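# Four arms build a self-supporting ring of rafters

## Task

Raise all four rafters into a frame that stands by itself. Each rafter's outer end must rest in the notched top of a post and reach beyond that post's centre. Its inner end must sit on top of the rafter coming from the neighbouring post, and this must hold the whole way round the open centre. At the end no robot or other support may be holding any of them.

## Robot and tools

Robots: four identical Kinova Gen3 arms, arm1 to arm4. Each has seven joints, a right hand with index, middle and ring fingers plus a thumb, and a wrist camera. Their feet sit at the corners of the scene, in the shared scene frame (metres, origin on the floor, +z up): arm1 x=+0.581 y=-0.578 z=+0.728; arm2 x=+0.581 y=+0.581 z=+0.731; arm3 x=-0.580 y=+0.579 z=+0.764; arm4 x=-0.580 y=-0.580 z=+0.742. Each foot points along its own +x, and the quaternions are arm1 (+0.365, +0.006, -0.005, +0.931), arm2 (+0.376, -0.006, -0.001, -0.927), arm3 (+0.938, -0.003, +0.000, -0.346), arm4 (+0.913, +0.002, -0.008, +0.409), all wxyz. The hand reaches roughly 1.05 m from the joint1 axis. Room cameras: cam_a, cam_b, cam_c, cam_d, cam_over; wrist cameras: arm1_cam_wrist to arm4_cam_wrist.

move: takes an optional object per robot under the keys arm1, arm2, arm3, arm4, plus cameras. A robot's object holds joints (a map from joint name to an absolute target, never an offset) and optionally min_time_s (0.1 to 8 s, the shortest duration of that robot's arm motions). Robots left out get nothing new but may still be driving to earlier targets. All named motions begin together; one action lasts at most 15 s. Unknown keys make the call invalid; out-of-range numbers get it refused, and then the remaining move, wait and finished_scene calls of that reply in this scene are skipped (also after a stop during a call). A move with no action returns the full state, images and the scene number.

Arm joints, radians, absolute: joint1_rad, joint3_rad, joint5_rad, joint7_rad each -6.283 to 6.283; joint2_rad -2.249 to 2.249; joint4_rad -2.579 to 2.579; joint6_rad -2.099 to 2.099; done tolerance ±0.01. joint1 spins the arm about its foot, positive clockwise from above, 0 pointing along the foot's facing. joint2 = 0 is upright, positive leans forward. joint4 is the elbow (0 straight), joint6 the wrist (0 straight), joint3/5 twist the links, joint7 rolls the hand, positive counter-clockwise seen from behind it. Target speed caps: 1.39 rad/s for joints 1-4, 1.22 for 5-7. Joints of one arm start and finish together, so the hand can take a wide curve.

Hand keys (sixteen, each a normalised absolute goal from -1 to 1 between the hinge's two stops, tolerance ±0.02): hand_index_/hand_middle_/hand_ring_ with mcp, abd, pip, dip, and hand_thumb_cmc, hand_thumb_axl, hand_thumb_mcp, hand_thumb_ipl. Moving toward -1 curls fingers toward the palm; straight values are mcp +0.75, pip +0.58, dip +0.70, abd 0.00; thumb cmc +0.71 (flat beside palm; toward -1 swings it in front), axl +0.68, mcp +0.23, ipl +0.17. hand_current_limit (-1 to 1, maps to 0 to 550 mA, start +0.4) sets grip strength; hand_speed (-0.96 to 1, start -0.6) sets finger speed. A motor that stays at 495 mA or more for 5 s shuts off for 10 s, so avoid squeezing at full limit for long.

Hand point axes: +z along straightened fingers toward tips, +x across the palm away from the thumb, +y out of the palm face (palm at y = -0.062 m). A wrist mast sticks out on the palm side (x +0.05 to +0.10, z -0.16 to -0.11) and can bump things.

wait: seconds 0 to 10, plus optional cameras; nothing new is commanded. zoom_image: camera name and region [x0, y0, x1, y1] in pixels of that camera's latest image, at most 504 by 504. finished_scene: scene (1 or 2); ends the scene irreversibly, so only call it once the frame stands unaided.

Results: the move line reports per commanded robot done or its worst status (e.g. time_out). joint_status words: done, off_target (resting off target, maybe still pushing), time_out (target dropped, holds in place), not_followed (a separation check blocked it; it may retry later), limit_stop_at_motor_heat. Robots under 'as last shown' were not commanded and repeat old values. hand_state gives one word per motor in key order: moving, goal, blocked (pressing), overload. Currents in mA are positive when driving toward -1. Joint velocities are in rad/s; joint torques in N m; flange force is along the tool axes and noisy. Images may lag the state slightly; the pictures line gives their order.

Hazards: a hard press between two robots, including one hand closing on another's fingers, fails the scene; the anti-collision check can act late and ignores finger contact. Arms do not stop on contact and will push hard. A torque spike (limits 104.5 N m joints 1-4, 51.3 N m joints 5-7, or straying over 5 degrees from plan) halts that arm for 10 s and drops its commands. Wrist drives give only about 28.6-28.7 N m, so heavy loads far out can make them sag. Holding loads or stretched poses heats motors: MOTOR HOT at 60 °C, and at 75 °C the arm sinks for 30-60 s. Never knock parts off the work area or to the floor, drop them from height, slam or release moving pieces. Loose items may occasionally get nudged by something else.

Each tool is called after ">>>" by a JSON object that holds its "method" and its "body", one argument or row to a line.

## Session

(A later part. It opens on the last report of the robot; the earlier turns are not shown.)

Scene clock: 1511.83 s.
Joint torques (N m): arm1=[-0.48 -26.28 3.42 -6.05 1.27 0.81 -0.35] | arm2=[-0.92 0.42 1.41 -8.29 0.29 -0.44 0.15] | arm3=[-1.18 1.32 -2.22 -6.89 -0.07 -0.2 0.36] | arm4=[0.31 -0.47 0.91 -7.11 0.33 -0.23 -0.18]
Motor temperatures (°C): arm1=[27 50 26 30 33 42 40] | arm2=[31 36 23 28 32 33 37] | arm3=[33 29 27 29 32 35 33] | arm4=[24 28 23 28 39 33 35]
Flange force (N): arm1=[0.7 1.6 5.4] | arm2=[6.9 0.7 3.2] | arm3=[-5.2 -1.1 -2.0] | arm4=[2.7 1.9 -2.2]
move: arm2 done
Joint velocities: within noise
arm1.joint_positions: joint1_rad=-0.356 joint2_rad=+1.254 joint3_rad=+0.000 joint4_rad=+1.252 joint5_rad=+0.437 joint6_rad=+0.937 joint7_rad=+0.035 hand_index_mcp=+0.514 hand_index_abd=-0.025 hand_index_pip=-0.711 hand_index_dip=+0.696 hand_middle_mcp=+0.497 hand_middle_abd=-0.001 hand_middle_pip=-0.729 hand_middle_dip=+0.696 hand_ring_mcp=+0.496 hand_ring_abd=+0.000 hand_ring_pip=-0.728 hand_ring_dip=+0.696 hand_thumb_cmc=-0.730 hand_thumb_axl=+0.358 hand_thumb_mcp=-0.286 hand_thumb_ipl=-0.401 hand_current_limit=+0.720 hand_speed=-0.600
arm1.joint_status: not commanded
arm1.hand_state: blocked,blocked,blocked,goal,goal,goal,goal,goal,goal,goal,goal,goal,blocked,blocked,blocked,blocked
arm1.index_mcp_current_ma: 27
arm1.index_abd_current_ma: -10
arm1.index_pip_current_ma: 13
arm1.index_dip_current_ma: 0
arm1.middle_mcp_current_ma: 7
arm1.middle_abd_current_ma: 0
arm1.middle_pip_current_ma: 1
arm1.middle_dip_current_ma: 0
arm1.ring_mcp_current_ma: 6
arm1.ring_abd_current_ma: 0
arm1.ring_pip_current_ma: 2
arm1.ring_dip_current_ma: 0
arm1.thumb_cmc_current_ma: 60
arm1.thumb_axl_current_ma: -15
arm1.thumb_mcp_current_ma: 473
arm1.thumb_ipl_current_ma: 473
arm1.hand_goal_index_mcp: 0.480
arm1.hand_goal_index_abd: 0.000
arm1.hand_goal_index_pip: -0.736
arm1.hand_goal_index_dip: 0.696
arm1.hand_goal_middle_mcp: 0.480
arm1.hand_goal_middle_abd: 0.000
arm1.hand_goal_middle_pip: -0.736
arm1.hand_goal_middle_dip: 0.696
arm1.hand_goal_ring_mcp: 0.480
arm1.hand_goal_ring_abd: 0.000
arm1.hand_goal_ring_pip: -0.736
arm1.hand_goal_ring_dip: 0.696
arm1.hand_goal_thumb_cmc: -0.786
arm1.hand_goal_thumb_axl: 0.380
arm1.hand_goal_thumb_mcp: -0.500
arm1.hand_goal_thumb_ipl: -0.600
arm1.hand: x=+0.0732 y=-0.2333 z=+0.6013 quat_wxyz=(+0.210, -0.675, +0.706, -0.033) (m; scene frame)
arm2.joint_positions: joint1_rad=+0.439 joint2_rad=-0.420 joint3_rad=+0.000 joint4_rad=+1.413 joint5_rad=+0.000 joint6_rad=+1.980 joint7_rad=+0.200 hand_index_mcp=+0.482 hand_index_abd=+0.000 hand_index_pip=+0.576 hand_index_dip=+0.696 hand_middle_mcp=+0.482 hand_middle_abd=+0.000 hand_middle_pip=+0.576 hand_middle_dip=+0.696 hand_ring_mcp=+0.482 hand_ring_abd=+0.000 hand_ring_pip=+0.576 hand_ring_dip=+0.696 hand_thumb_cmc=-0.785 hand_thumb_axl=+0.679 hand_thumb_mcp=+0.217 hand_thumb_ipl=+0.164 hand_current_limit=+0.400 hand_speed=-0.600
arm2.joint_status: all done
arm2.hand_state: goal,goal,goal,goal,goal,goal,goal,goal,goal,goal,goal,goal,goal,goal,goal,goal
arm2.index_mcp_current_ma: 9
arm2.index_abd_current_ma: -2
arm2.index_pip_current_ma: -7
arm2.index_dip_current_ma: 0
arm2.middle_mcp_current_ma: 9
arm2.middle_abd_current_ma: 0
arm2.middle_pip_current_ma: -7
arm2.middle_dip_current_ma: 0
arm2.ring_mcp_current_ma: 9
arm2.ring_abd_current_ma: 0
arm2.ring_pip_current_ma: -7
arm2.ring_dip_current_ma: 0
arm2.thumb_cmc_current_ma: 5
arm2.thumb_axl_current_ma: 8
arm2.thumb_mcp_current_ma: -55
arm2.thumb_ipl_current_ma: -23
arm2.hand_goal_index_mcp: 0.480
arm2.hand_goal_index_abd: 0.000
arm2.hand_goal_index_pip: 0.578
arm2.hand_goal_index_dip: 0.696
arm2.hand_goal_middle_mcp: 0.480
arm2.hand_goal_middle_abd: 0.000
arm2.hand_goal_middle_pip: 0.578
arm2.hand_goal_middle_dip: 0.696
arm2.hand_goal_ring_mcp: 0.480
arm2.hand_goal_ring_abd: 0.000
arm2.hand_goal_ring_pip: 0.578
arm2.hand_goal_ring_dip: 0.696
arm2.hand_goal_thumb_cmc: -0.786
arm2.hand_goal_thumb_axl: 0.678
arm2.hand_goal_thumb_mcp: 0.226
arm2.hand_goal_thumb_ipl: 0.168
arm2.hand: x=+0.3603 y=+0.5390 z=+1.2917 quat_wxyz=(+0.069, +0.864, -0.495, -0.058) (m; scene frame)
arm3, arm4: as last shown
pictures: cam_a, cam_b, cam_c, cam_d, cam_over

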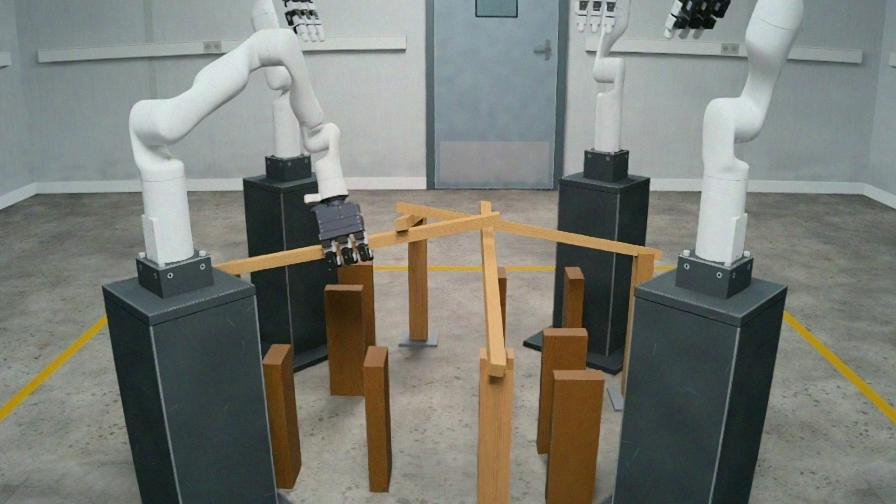

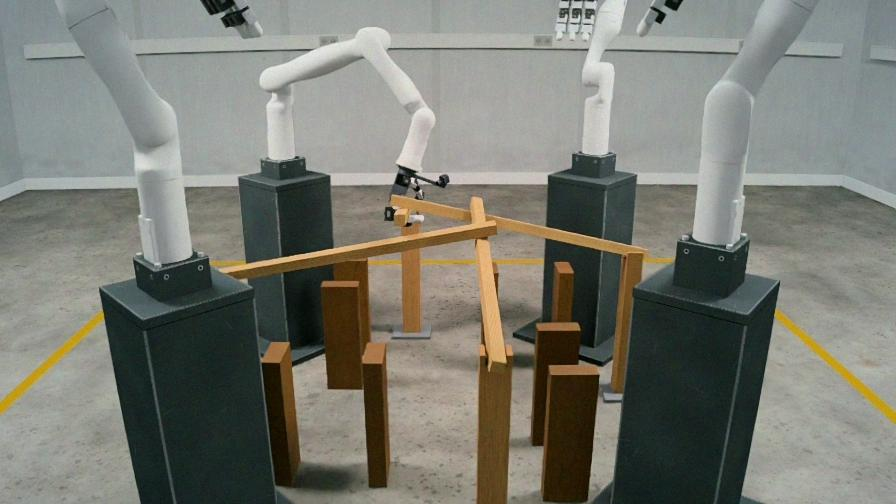

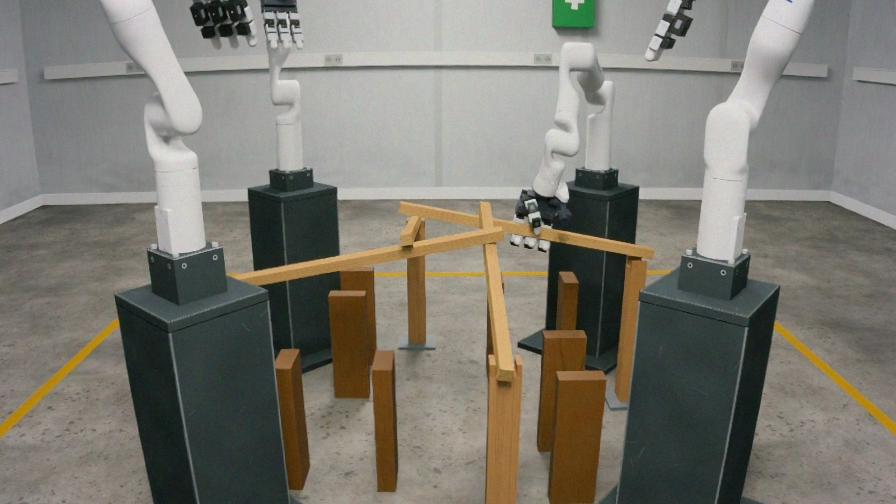

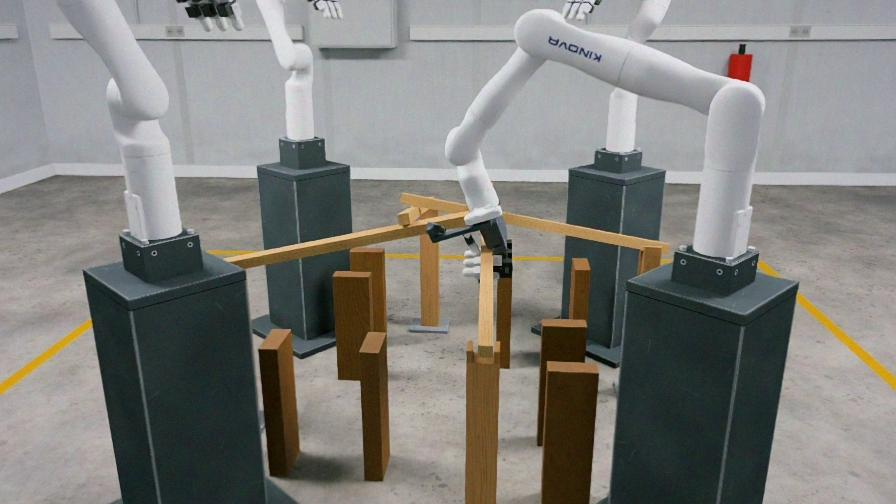

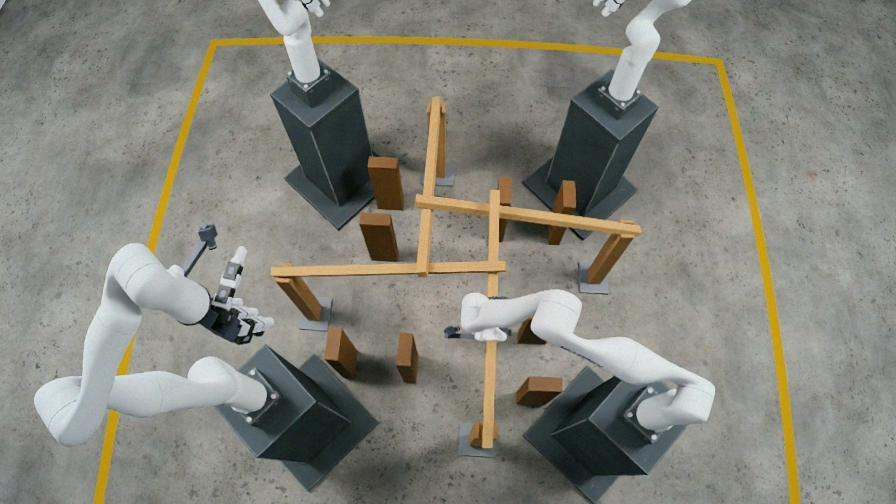

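>>> {"method": "move", "body": {
  "arm1": {"joints":{"joint1_rad":-0.3387,"joint2_rad":1.2881,"joint3_rad":0,"joint4_rad":1.2166,"joint5_rad":0.4161,"joint6_rad":0.9357,"joint7_rad":0.0714},"min_time_s":2},
  "cameras": ["cam_d"]
}}

>>> {"method": "move", "body": {
  "arm1": {"joints":{"joint1_rad":-0.3243,"joint2_rad":1.3153,"joint3_rad":0,"joint4_rad":1.1854,"joint5_rad":0.3917,"joint6_rad":0.9382,"joint7_rad":0.1090},"min_time_s":2},
  "cameras": ["cam_a","cam_b","cam_c","cam_d"]
}}

>>> {"method": "zoom_image", "body": {
  "camera": "cam_d",
  "region": [440, 300, 530, 400]
}}

>>> {"method": "zoom_image", "body": {
  "camera": "cam_a",
  "region": [380, 180, 540, 280]
}}

>>> {"method": "zoom_image", "body": {
  "camera": "cam_b",
  "region": [380, 190, 500, 250]
}}

Scene clock: 1595.67 s.
Joint torques (N m): arm1=[-0.61 -26.55 3.28 -6.25 1.3 0.58 -0.31] | arm2=[-0.94 0.45 1.44 -8.36 0.27 -0.47 0.18] | arm3=[-1.24 1.33 -2.29 -6.93 -0.09 -0.16 0.33] | arm4=[0.26 -0.45 0.88 -7.05 0.31 -0.19 -0.18]
Motor temperatures (°C): arm1=[27 49 26 30 33 42 40] | arm2=[31 33 23 28 32 33 37] | arm3=[33 29 27 29 32 35 33] | arm4=[24 27 23 28 39 33 35]
Flange force (N): arm1=[0.6 1.2 5.2] | arm2=[7.1 0.6 3.4] | arm3=[-5.5 -1.2 -1.7] | arm4=[2.6 1.9 -2.3]
move: arm1 done
Joint velocities: within noise
arm1.joint_positions: joint1_rad=-0.339 joint2_rad=+1.288 joint3_rad=+0.000 joint4_rad=+1.217 joint5_rad=+0.416 joint6_rad=+0.936 joint7_rad=+0.071 hand_index_mcp=+0.516 hand_index_abd=-0.025 hand_index_pip=-0.711 hand_index_dip=+0.696 hand_middle_mcp=+0.499 hand_middle_abd=-0.001 hand_middle_pip=-0.729 hand_middle_dip=+0.696 hand_ring_mcp=+0.497 hand_ring_abd=+0.000 hand_ring_pip=-0.728 hand_ring_dip=+0.696 hand_thumb_cmc=-0.730 hand_thumb_axl=+0.357 hand_thumb_mcp=-0.286 hand_thumb_ipl=-0.403 hand_current_limit=+0.720 hand_speed=-0.600
arm1.joint_status: all done
arm1.hand_state: blocked,blocked,blocked,goal,goal,goal,goal,goal,goal,goal,goal,goal,blocked,blocked,blocked,blocked
arm1.index_mcp_current_ma: 29
arm1.index_abd_current_ma: -10
arm1.index_pip_current_ma: 13
arm1.index_dip_current_ma: 0
arm1.middle_mcp_current_ma: 9
arm1.middle_abd_current_ma: 0
arm1.middle_pip_current_ma: 1
arm1.middle_dip_current_ma: 0
arm1.ring_mcp_current_ma: 7
arm1.ring_abd_current_ma: 0
arm1.ring_pip_current_ma: 2
arm1.ring_dip_current_ma: 0
arm1.thumb_cmc_current_ma: 62
arm1.thumb_axl_current_ma: -16
arm1.thumb_mcp_current_ma: 473
arm1.thumb_ipl_current_ma: 473
arm1.hand_goal_index_mcp: 0.480
arm1.hand_goal_index_abd: 0.000
arm1.hand_goal_index_pip: -0.736
arm1.hand_goal_index_dip: 0.696
arm1.hand_goal_middle_mcp: 0.480
arm1.hand_goal_middle_abd: 0.000
arm1.hand_goal_middle_pip: -0.736
arm1.hand_goal_middle_dip: 0.696
arm1.hand_goal_ring_mcp: 0.480
arm1.hand_goal_ring_abd: 0.000
arm1.hand_goal_ring_pip: -0.736
arm1.hand_goal_ring_dip: 0.696
arm1.hand_goal_thumb_cmc: -0.786
arm1.hand_goal_thumb_axl: 0.380
arm1.hand_goal_thumb_mcp: -0.500
arm1.hand_goal_thumb_ipl: -0.600
arm1.hand: x=+0.0731 y=-0.2290 z=+0.5861 quat_wxyz=(+0.202, -0.678, +0.706, -0.041) (m; scene frame)
arm2, arm3, arm4: as last shown
pictures: cam_d

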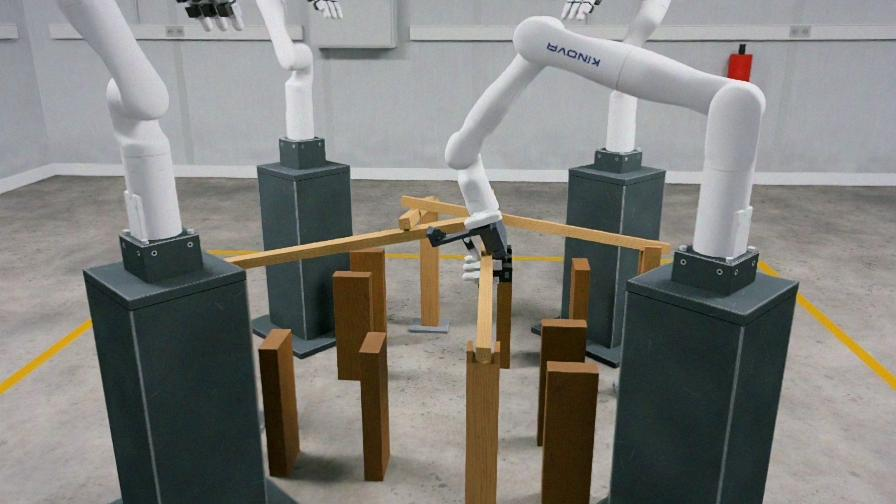

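Scene clock: 1597.97 s.
Joint torques (N m): arm1=[-0.56 -26.8 3.23 -6.29 1.21 0.55 -0.3] | arm2=[-0.89 0.42 1.43 -8.27 0.28 -0.43 0.15] | arm3=[-1.12 1.33 -2.3 -6.97 -0.04 -0.15 0.3] | arm4=[0.29 -0.45 0.88 -7.11 0.27 -0.21 -0.19]
Motor temperatures (°C): arm1=[27 49 26 30 33 42 40] | arm2=[31 33 23 28 32 33 37] | arm3=[33 29 27 29 32 35 33] | arm4=[24 27 23 28 39 33 35]
Flange force (N): arm1=[0.6 1.1 5.4] | arm2=[6.9 0.8 3.2] | arm3=[-5.6 -1.2 -1.6] | arm4=[2.6 1.8 -2.1]
move: arm1 done
Joint velocities: within noise
arm1.joint_positions: joint1_rad=-0.324 joint2_rad=+1.315 joint3_rad=+0.000 joint4_rad=+1.185 joint5_rad=+0.392 joint6_rad=+0.938 joint7_rad=+0.109 hand_index_mcp=+0.516 hand_index_abd=-0.025 hand_index_pip=-0.711 hand_index_dip=+0.696 hand_middle_mcp=+0.499 hand_middle_abd=-0.001 hand_middle_pip=-0.729 hand_middle_dip=+0.696 hand_ring_mcp=+0.497 hand_ring_abd=+0.000 hand_ring_pip=-0.728 hand_ring_dip=+0.696 hand_thumb_cmc=-0.730 hand_thumb_axl=+0.357 hand_thumb_mcp=-0.286 hand_thumb_ipl=-0.403 hand_current_limit=+0.720 hand_speed=-0.600
arm1.joint_status: all done
arm1.hand_state: blocked,blocked,blocked,goal,goal,goal,goal,goal,goal,goal,goal,goal,blocked,blocked,blocked,blocked
arm1.index_mcp_current_ma: 29
arm1.index_abd_current_ma: -10
arm1.index_pip_current_ma: 13
arm1.index_dip_current_ma: 0
arm1.middle_mcp_current_ma: 9
arm1.middle_abd_current_ma: 0
arm1.middle_pip_current_ma: 1
arm1.middle_dip_current_ma: 0
arm1.ring_mcp_current_ma: 7
arm1.ring_abd_current_ma: 0
arm1.ring_pip_current_ma: 2
arm1.ring_dip_current_ma: 0
arm1.thumb_cmc_current_ma: 62
arm1.thumb_axl_current_ma: -16
arm1.thumb_mcp_current_ma: 473
arm1.thumb_ipl_current_ma: 473
arm1.hand_goal_index_mcp: 0.480
arm1.hand_goal_index_abd: 0.000
arm1.hand_goal_index_pip: -0.736
arm1.hand_goal_index_dip: 0.696
arm1.hand_goal_middle_mcp: 0.480
arm1.hand_goal_middle_abd: 0.000
arm1.hand_goal_middle_pip: -0.736
arm1.hand_goal_middle_dip: 0.696
arm1.hand_goal_ring_mcp: 0.480
arm1.hand_goal_ring_abd: 0.000
arm1.hand_goal_ring_pip: -0.736
arm1.hand_goal_ring_dip: 0.696
arm1.hand_goal_thumb_cmc: -0.786
arm1.hand_goal_thumb_axl: 0.380
arm1.hand_goal_thumb_mcp: -0.500
arm1.hand_goal_thumb_ipl: -0.600
arm1.hand: x=+0.0731 y=-0.2271 z=+0.5736 quat_wxyz=(+0.194, -0.680, +0.705, -0.050) (m; scene frame)
arm2, arm3: as last shown
arm4.joint_positions: joint1_rad=-0.040 joint2_rad=-0.380 joint3_rad=+0.000 joint4_rad=+1.490 joint5_rad=+0.000 joint6_rad=+1.980 joint7_rad=+0.240 hand_index_mcp=+0.482 hand_index_abd=+0.000 hand_index_pip=+0.576 hand_index_dip=+0.696 hand_middle_mcp=+0.482 hand_middle_abd=+0.000 hand_middle_pip=+0.576 hand_middle_dip=+0.696 hand_ring_mcp=+0.482 hand_ring_abd=+0.002 hand_ring_pip=+0.576 hand_ring_dip=+0.696 hand_thumb_cmc=-0.785 hand_thumb_axl=+0.679 hand_thumb_mcp=+0.216 hand_thumb_ipl=+0.164 hand_current_limit=+0.400 hand_speed=-0.600
arm4.joint_status: not commanded
arm4.hand_state: goal,goal,goal,goal,goal,goal,goal,goal,goal,goal,goal,goal,goal,goal,goal,goal
arm4.index_mcp_current_ma: 4
arm4.index_abd_current_ma: 0
arm4.index_pip_current_ma: -3
arm4.index_dip_current_ma: 0
arm4.middle_mcp_current_ma: 4
arm4.middle_abd_current_ma: 0
arm4.middle_pip_current_ma: -4
arm4.middle_dip_current_ma: 0
arm4.ring_mcp_current_ma: 4
arm4.ring_abd_current_ma: 3
arm4.ring_pip_current_ma: -3
arm4.ring_dip_current_ma: 0
arm4.thumb_cmc_current_ma: 1
arm4.thumb_axl_current_ma: 2
arm4.thumb_mcp_current_ma: -37
arm4.thumb_ipl_current_ma: -13
arm4.hand_goal_index_mcp: 0.480
arm4.hand_goal_index_abd: 0.000
arm4.hand_goal_index_pip: 0.578
arm4.hand_goal_index_dip: 0.696
arm4.hand_goal_middle_mcp: 0.480
arm4.hand_goal_middle_abd: 0.000
arm4.hand_goal_middle_pip: 0.578
arm4.hand_goal_middle_dip: 0.696
arm4.hand_goal_ring_mcp: 0.480
arm4.hand_goal_ring_abd: 0.000
arm4.hand_goal_ring_pip: 0.578
arm4.hand_goal_ring_dip: 0.696
arm4.hand_goal_thumb_cmc: -0.786
arm4.hand_goal_thumb_axl: 0.678
arm4.hand_goal_thumb_mcp: 0.226
arm4.hand_goal_thumb_ipl: 0.168
arm4.hand: x=-0.4200 y=-0.4261 z=+1.2644 quat_wxyz=(+0.016, +0.222, +0.974, +0.030) (m; scene frame)
pictures: cam_a, cam_b, cam_c, cam_d

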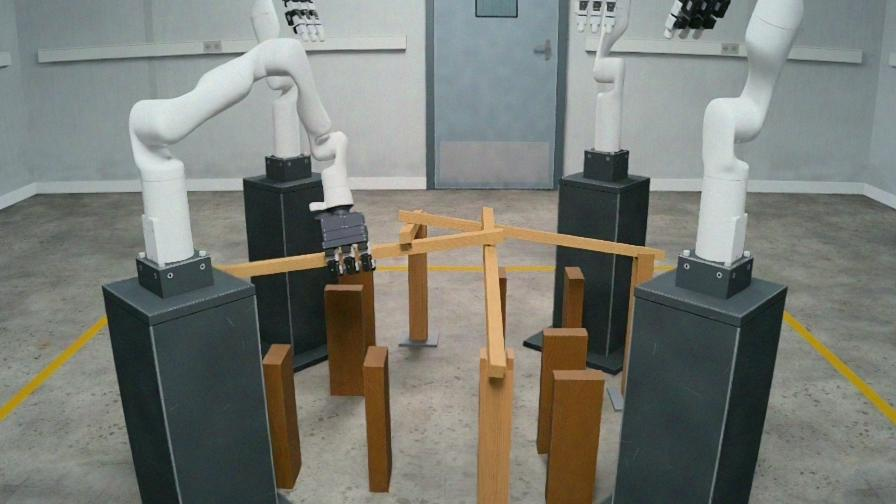

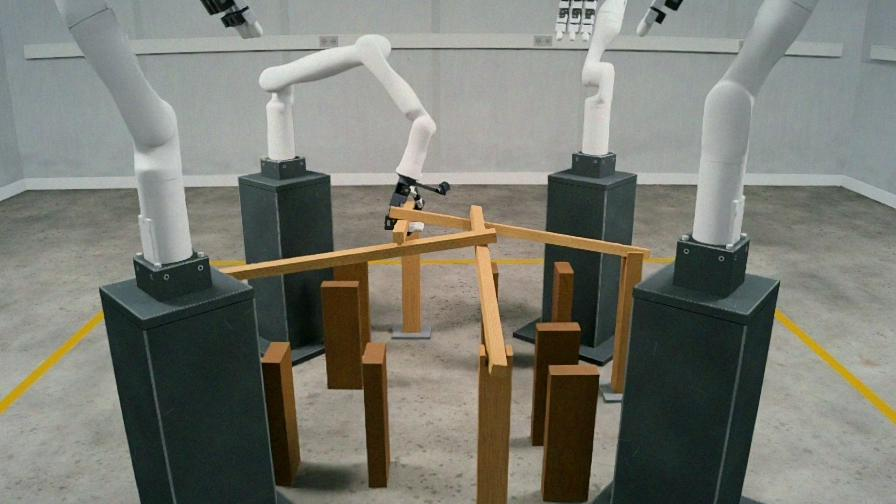

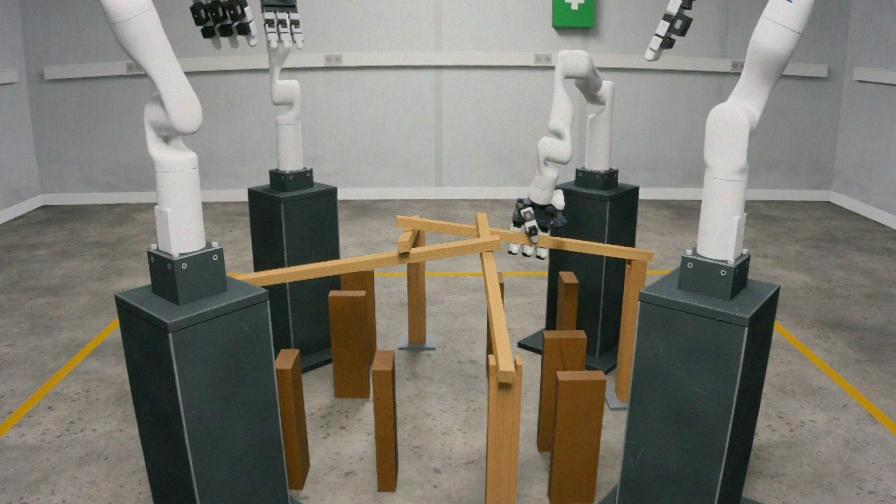

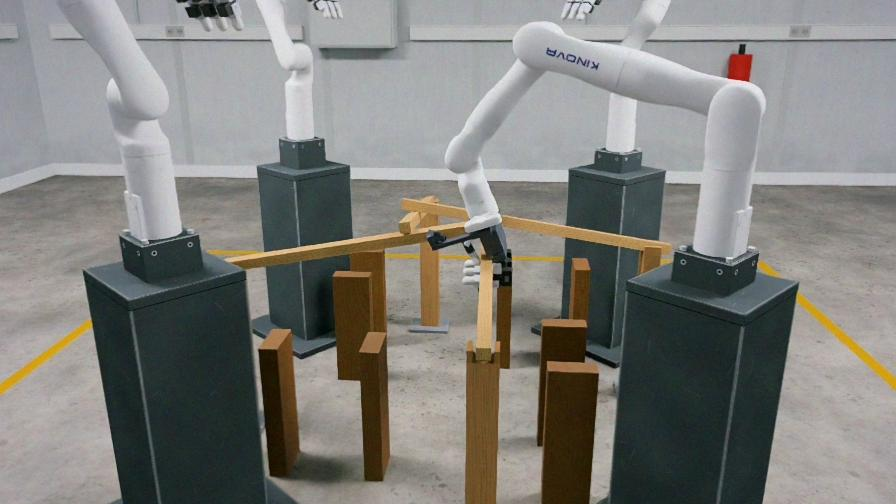

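Scaled by 5.040 from the camera's 896x504 image, which has a finer 1280x720 frame.

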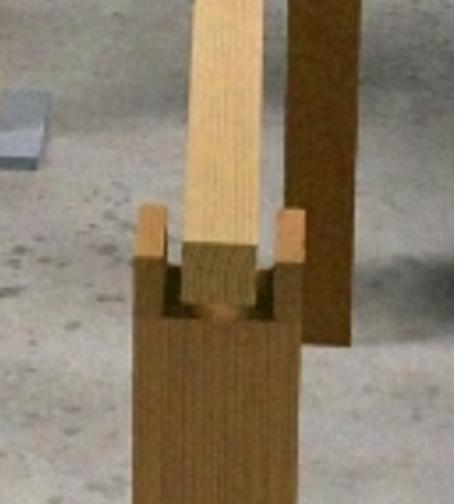

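Scaled by 3.150 from the camera's 896x504 image, which has a finer 1280x720 frame.

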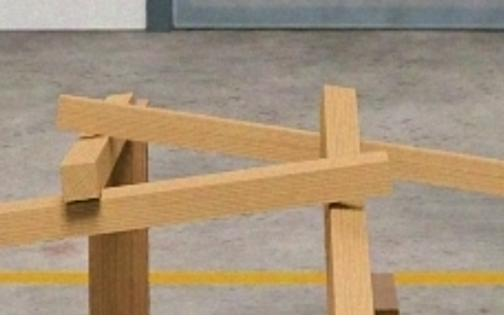

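Scaled by 4.200 from the camera's 896x504 image, which has a finer 1280x720 frame.

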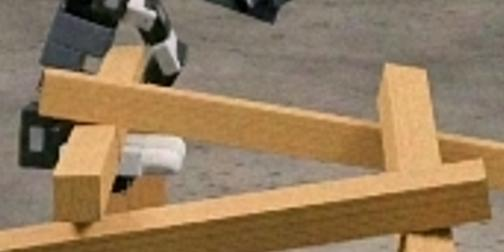

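>>> {"method": "move", "body": {
  "arm1": {"joints":{"joint1_rad":-0.3203,"joint2_rad":1.3239,"joint3_rad":0,"joint4_rad":1.1759,"joint5_rad":0.3849,"joint6_rad":0.9389,"joint7_rad":0.1193},"min_time_s":1},
  "cameras": ["cam_a","cam_b","cam_d"]
}}

>>> {"method": "zoom_image", "body": {
  "camera": "cam_a",
  "region": [460, 200, 540, 260]
}}

>>> {"method": "zoom_image", "body": {
  "camera": "cam_b",
  "region": [380, 190, 460, 250]
}}

>>> {"method": "zoom_image", "body": {
  "camera": "cam_d",
  "region": [440, 300, 530, 400]
}}

Scene clock: 1606.87 s.
Joint torques (N m): arm1=[-0.51 -26.8 3.21 -6.27 1.21 0.54 -0.29] | arm2=[-0.86 0.43 1.41 -8.33 0.28 -0.46 0.14] | arm3=[-1.16 1.33 -2.39 -6.85 -0.08 -0.11 0.35] | arm4=[0.28 -0.48 0.85 -7.12 0.32 -0.24 -0.12]
Motor temperatures (°C): arm1=[27 48 26 30 33 42 40] | arm2=[31 32 23 28 32 33 37] | arm3=[33 29 27 29 32 35 33] | arm4=[24 27 23 28 39 33 35]
Flange force (N): arm1=[0.6 1.1 5.3] | arm2=[6.8 0.6 3.3] | arm3=[-5.8 -1.1 -1.9] | arm4=[2.8 1.9 -2.2]
move: arm1 done
Joint velocities: within noise
arm1.joint_positions: joint1_rad=-0.320 joint2_rad=+1.324 joint3_rad=+0.000 joint4_rad=+1.176 joint5_rad=+0.385 joint6_rad=+0.939 joint7_rad=+0.119 hand_index_mcp=+0.516 hand_index_abd=-0.025 hand_index_pip=-0.711 hand_index_dip=+0.696 hand_middle_mcp=+0.499 hand_middle_abd=-0.001 hand_middle_pip=-0.729 hand_middle_dip=+0.696 hand_ring_mcp=+0.497 hand_ring_abd=+0.000 hand_ring_pip=-0.728 hand_ring_dip=+0.696 hand_thumb_cmc=-0.730 hand_thumb_axl=+0.357 hand_thumb_mcp=-0.286 hand_thumb_ipl=-0.403 hand_current_limit=+0.720 hand_speed=-0.600
arm1.joint_status: all done
arm1.hand_state: blocked,blocked,blocked,goal,goal,goal,goal,goal,goal,goal,goal,goal,blocked,blocked,blocked,blocked
arm1.index_mcp_current_ma: 29
arm1.index_abd_current_ma: -10
arm1.index_pip_current_ma: 13
arm1.index_dip_current_ma: 0
arm1.middle_mcp_current_ma: 9
arm1.middle_abd_current_ma: 0
arm1.middle_pip_current_ma: 1
arm1.middle_dip_current_ma: 0
arm1.ring_mcp_current_ma: 7
arm1.ring_abd_current_ma: 0
arm1.ring_pip_current_ma: 2
arm1.ring_dip_current_ma: 0
arm1.thumb_cmc_current_ma: 62
arm1.thumb_axl_current_ma: -16
arm1.thumb_mcp_current_ma: 473
arm1.thumb_ipl_current_ma: 473
arm1.hand_goal_index_mcp: 0.480
arm1.hand_goal_index_abd: 0.000
arm1.hand_goal_index_pip: -0.736
arm1.hand_goal_index_dip: 0.696
arm1.hand_goal_middle_mcp: 0.480
arm1.hand_goal_middle_abd: 0.000
arm1.hand_goal_middle_pip: -0.736
arm1.hand_goal_middle_dip: 0.696
arm1.hand_goal_ring_mcp: 0.480
arm1.hand_goal_ring_abd: 0.000
arm1.hand_goal_ring_pip: -0.736
arm1.hand_goal_ring_dip: 0.696
arm1.hand_goal_thumb_cmc: -0.786
arm1.hand_goal_thumb_axl: 0.380
arm1.hand_goal_thumb_mcp: -0.500
arm1.hand_goal_thumb_ipl: -0.600
arm1.hand: x=+0.0732 y=-0.2266 z=+0.5697 quat_wxyz=(+0.192, -0.681, +0.705, -0.053) (m; scene frame)
arm2, arm3, arm4: as last shown
pictures: cam_a, cam_b, cam_d

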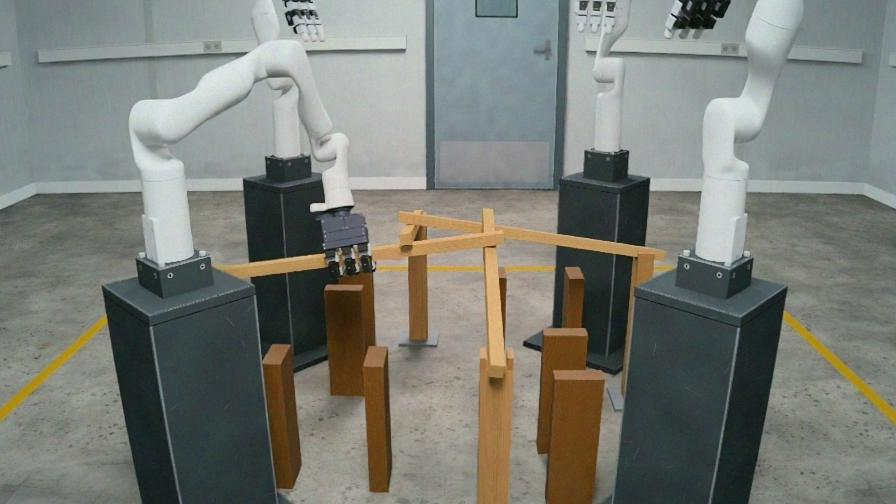

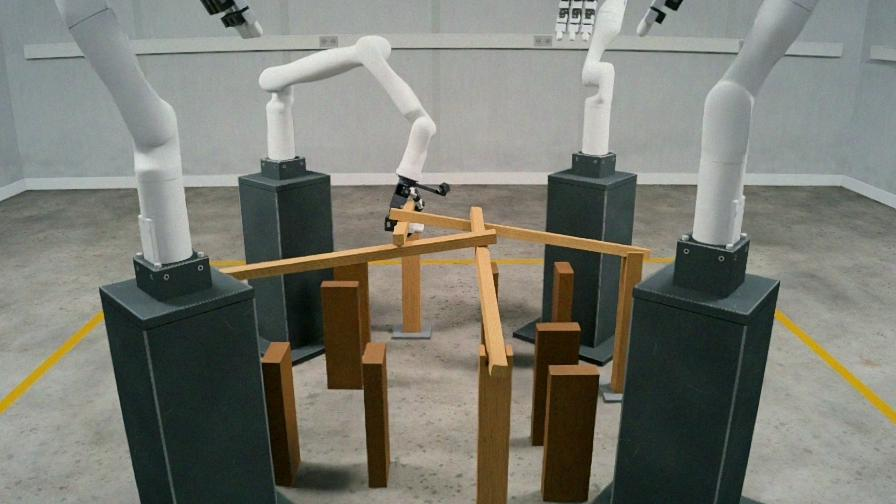

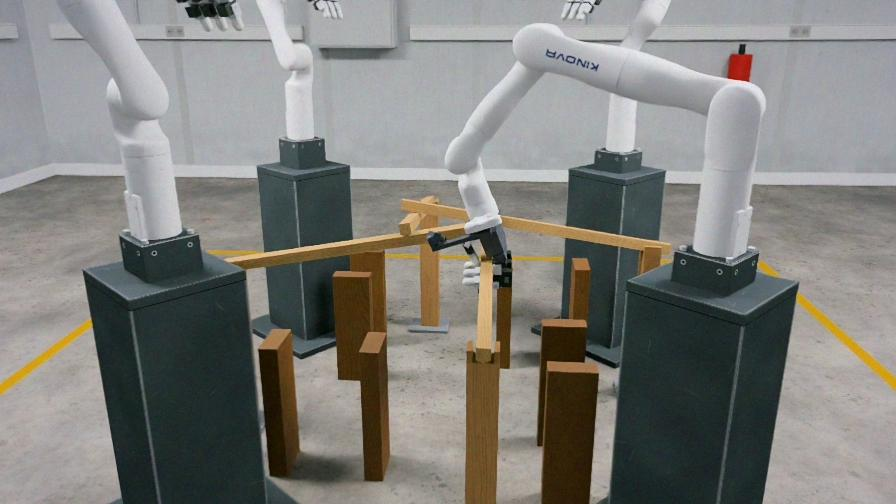

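Scaled by 6.300 from the camera's 896x504 image, which has a finer 1280x720 frame.

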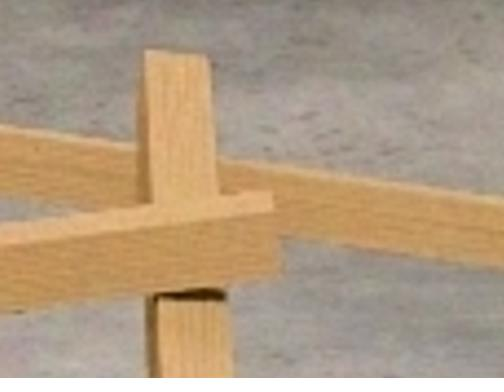

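Scaled by 6.300 from the camera's 896x504 image, which has a finer 1280x720 frame.

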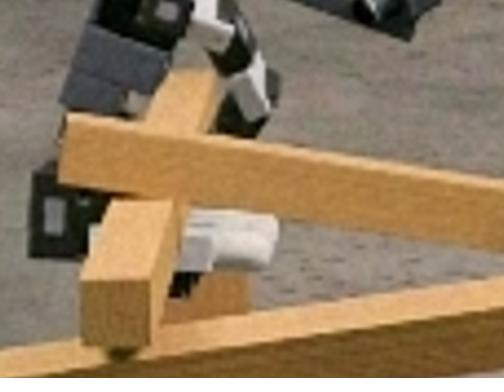

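Scaled by 5.040 from the camera's 896x504 image, which has a finer 1280x720 frame.

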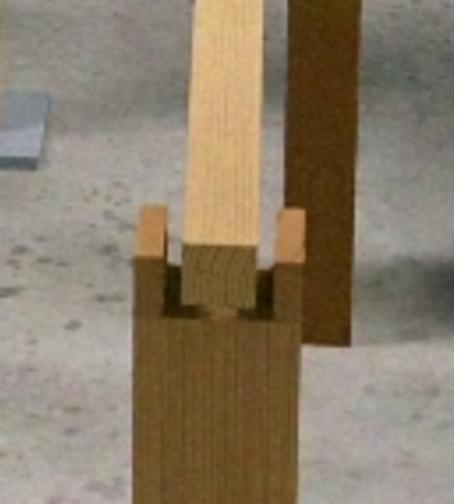

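>>> {"method": "move", "body": {
  "arm1": {"joints":{"joint1_rad":-0.3203,"joint2_rad":1.3301,"joint3_rad":0,"joint4_rad":1.1724,"joint5_rad":0.3857,"joint6_rad":0.9364,"joint7_rad":0.1181},"min_time_s":1},
  "cameras": []
}}

>>> {"method": "move", "body": {
  "arm1": {"joints":{"joint1_rad":-0.3203,"joint2_rad":1.3343,"joint3_rad":0,"joint4_rad":1.1701,"joint5_rad":0.3862,"joint6_rad":0.9347,"joint7_rad":0.1173},"min_time_s":1},
  "cameras": ["cam_a","cam_b","cam_d"]
}}

>>> {"method": "zoom_image", "body": {
  "camera": "cam_a",
  "region": [460, 200, 540, 260]
}}

>>> {"method": "zoom_image", "body": {
  "camera": "cam_d",
  "region": [440, 300, 530, 400]
}}

Scene clock: 1618.80 s.
Joint torques (N m): arm1=[-0.45 -26.35 2.99 -6.18 1.09 0.42 -0.09] | arm2=[-0.95 0.42 1.4 -8.34 0.29 -0.48 0.18] | arm3=[-1.08 1.31 -2.27 -6.96 -0.04 -0.13 0.32] | arm4=[0.24 -0.46 0.86 -7.09 0.29 -0.21 -0.15]
Motor temperatures (°C): arm1=[27 48 26 30 33 42 40] | arm2=[31 32 23 29 32 33 37] | arm3=[33 29 27 29 32 35 33] | arm4=[24 27 23 28 39 33 35]
Flange force (N): arm1=[0.9 0.6 4.5] | arm2=[6.9 0.6 3.3] | arm3=[-5.5 -1.1 -1.5] | arm4=[2.7 1.9 -2.2]
move: arm1 done
Joint velocities: within noise
arm1.joint_positions: joint1_rad=-0.320 joint2_rad=+1.330 joint3_rad=+0.000 joint4_rad=+1.172 joint5_rad=+0.386 joint6_rad=+0.936 joint7_rad=+0.118 hand_index_mcp=+0.516 hand_index_abd=-0.025 hand_index_pip=-0.711 hand_index_dip=+0.696 hand_middle_mcp=+0.499 hand_middle_abd=-0.001 hand_middle_pip=-0.729 hand_middle_dip=+0.696 hand_ring_mcp=+0.497 hand_ring_abd=+0.000 hand_ring_pip=-0.728 hand_ring_dip=+0.696 hand_thumb_cmc=-0.730 hand_thumb_axl=+0.357 hand_thumb_mcp=-0.286 hand_thumb_ipl=-0.403 hand_current_limit=+0.720 hand_speed=-0.600
arm1.joint_status: all done
arm1.hand_state: blocked,blocked,blocked,goal,goal,goal,goal,goal,goal,goal,goal,goal,blocked,blocked,blocked,blocked
arm1.index_mcp_current_ma: 30
arm1.index_abd_current_ma: -10
arm1.index_pip_current_ma: 13
arm1.index_dip_current_ma: 0
arm1.middle_mcp_current_ma: 9
arm1.middle_abd_current_ma: 0
arm1.middle_pip_current_ma: 1
arm1.middle_dip_current_ma: 0
arm1.ring_mcp_current_ma: 7
arm1.ring_abd_current_ma: 0
arm1.ring_pip_current_ma: 2
arm1.ring_dip_current_ma: 0
arm1.thumb_cmc_current_ma: 62
arm1.thumb_axl_current_ma: -16
arm1.thumb_mcp_current_ma: 473
arm1.thumb_ipl_current_ma: 473
arm1.hand_goal_index_mcp: 0.480
arm1.hand_goal_index_abd: 0.000
arm1.hand_goal_index_pip: -0.736
arm1.hand_goal_index_dip: 0.696
arm1.hand_goal_middle_mcp: 0.480
arm1.hand_goal_middle_abd: 0.000
arm1.hand_goal_middle_pip: -0.736
arm1.hand_goal_middle_dip: 0.696
arm1.hand_goal_ring_mcp: 0.480
arm1.hand_goal_ring_abd: 0.000
arm1.hand_goal_ring_pip: -0.736
arm1.hand_goal_ring_dip: 0.696
arm1.hand_goal_thumb_cmc: -0.786
arm1.hand_goal_thumb_axl: 0.380
arm1.hand_goal_thumb_mcp: -0.500
arm1.hand_goal_thumb_ipl: -0.600
arm1.hand: x=+0.0732 y=-0.2265 z=+0.5667 quat_wxyz=(+0.192, -0.681, +0.705, -0.053) (m; scene frame)
arm2, arm3, arm4: as last shown
pictures: none
No camera images: "cameras" was empty.

Scene clock: 1620.10 s.
Joint torques (N m): arm1=[-0.43 -26.13 2.85 -6.07 1.03 0.44 -0.02] | arm2=[-0.96 0.42 1.47 -8.29 0.28 -0.44 0.14] | arm3=[-1.13 1.32 -2.19 -6.88 -0.07 -0.15 0.3] | arm4=[0.28 -0.4 0.89 -7.06 0.32 -0.2 -0.16]
Motor temperatures (°C): arm1=[27 48 26 30 33 42 40] | arm2=[31 32 23 29 32 33 37] | arm3=[33 29 27 29 32 35 33] | arm4=[24 27 23 28 39 33 35]
Flange force (N): arm1=[1.0 0.5 4.2] | arm2=[7.0 0.7 3.2] | arm3=[-5.3 -1.0 -1.9] | arm4=[2.8 1.8 -2.2]
move: arm1 done
Joint velocities: within noise
arm1.joint_positions: joint1_rad=-0.320 joint2_rad=+1.334 joint3_rad=+0.000 joint4_rad=+1.170 joint5_rad=+0.386 joint6_rad=+0.935 joint7_rad=+0.117 hand_index_mcp=+0.516 hand_index_abd=-0.022 hand_index_pip=-0.716 hand_index_dip=+0.696 hand_middle_mcp=+0.499 hand_middle_abd=-0.001 hand_middle_pip=-0.729 hand_middle_dip=+0.696 hand_ring_mcp=+0.497 hand_ring_abd=+0.000 hand_ring_pip=-0.728 hand_ring_dip=+0.696 hand_thumb_cmc=-0.730 hand_thumb_axl=+0.357 hand_thumb_mcp=-0.286 hand_thumb_ipl=-0.403 hand_current_limit=+0.720 hand_speed=-0.600
arm1.joint_status: all done
arm1.hand_state: blocked,blocked,blocked,goal,goal,goal,goal,goal,goal,goal,goal,goal,blocked,blocked,blocked,blocked
arm1.index_mcp_current_ma: 30
arm1.index_abd_current_ma: -8
arm1.index_pip_current_ma: 9
arm1.index_dip_current_ma: 0
arm1.middle_mcp_current_ma: 9
arm1.middle_abd_current_ma: 0
arm1.middle_pip_current_ma: 1
arm1.middle_dip_current_ma: 0
arm1.ring_mcp_current_ma: 7
arm1.ring_abd_current_ma: 0
arm1.ring_pip_current_ma: 2
arm1.ring_dip_current_ma: 0
arm1.thumb_cmc_current_ma: 62
arm1.thumb_axl_current_ma: -16
arm1.thumb_mcp_current_ma: 473
arm1.thumb_ipl_current_ma: 473
arm1.hand_goal_index_mcp: 0.480
arm1.hand_goal_index_abd: 0.000
arm1.hand_goal_index_pip: -0.736
arm1.hand_goal_index_dip: 0.696
arm1.hand_goal_middle_mcp: 0.480
arm1.hand_goal_middle_abd: 0.000
arm1.hand_goal_middle_pip: -0.736
arm1.hand_goal_middle_dip: 0.696
arm1.hand_goal_ring_mcp: 0.480
arm1.hand_goal_ring_abd: 0.000
arm1.hand_goal_ring_pip: -0.736
arm1.hand_goal_ring_dip: 0.696
arm1.hand_goal_thumb_cmc: -0.786
arm1.hand_goal_thumb_axl: 0.380
arm1.hand_goal_thumb_mcp: -0.500
arm1.hand_goal_thumb_ipl: -0.600
arm1.hand: x=+0.0732 y=-0.2265 z=+0.5646 quat_wxyz=(+0.192, -0.681, +0.705, -0.053) (m; scene frame)
arm2, arm3, arm4: as last shown
pictures: cam_a, cam_b, cam_d

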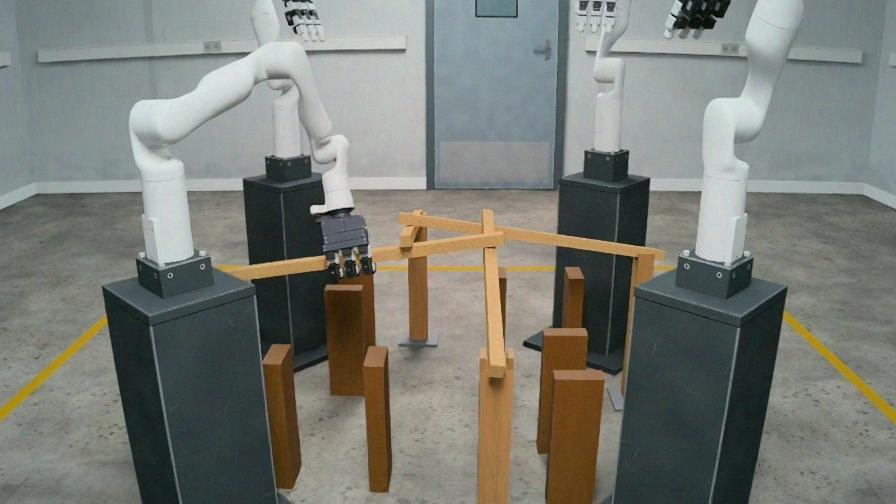

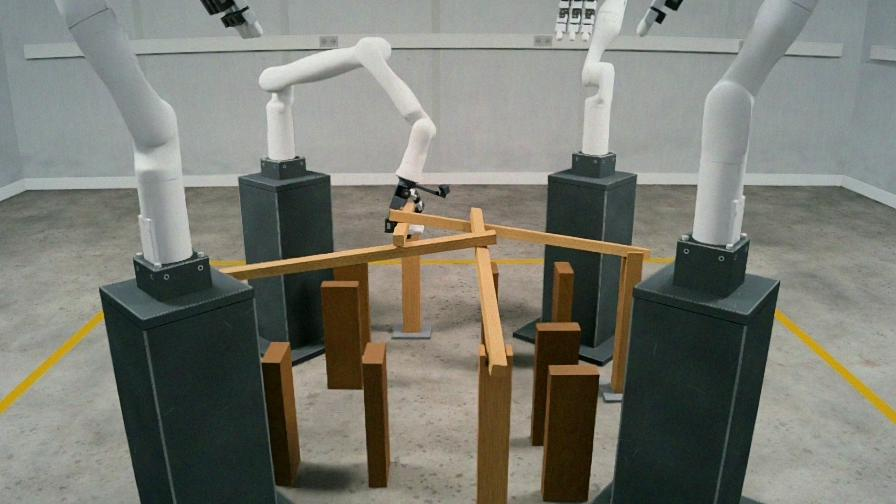

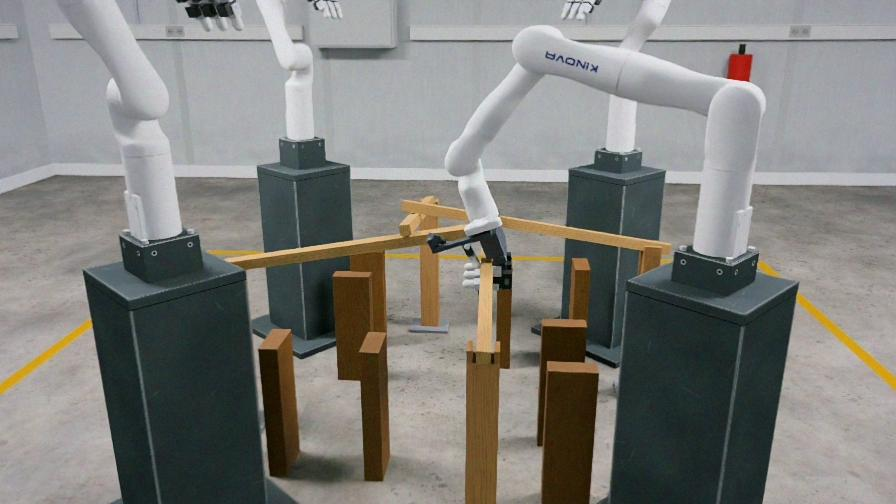

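Scaled by 6.300 from the camera's 896x504 image, which has a finer 1280x720 frame.

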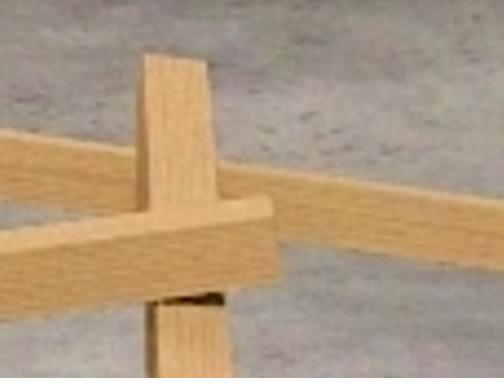

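Scaled by 5.040 from the camera's 896x504 image, which has a finer 1280x720 frame.

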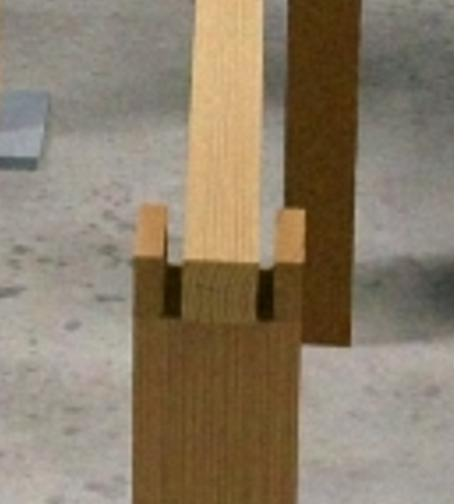

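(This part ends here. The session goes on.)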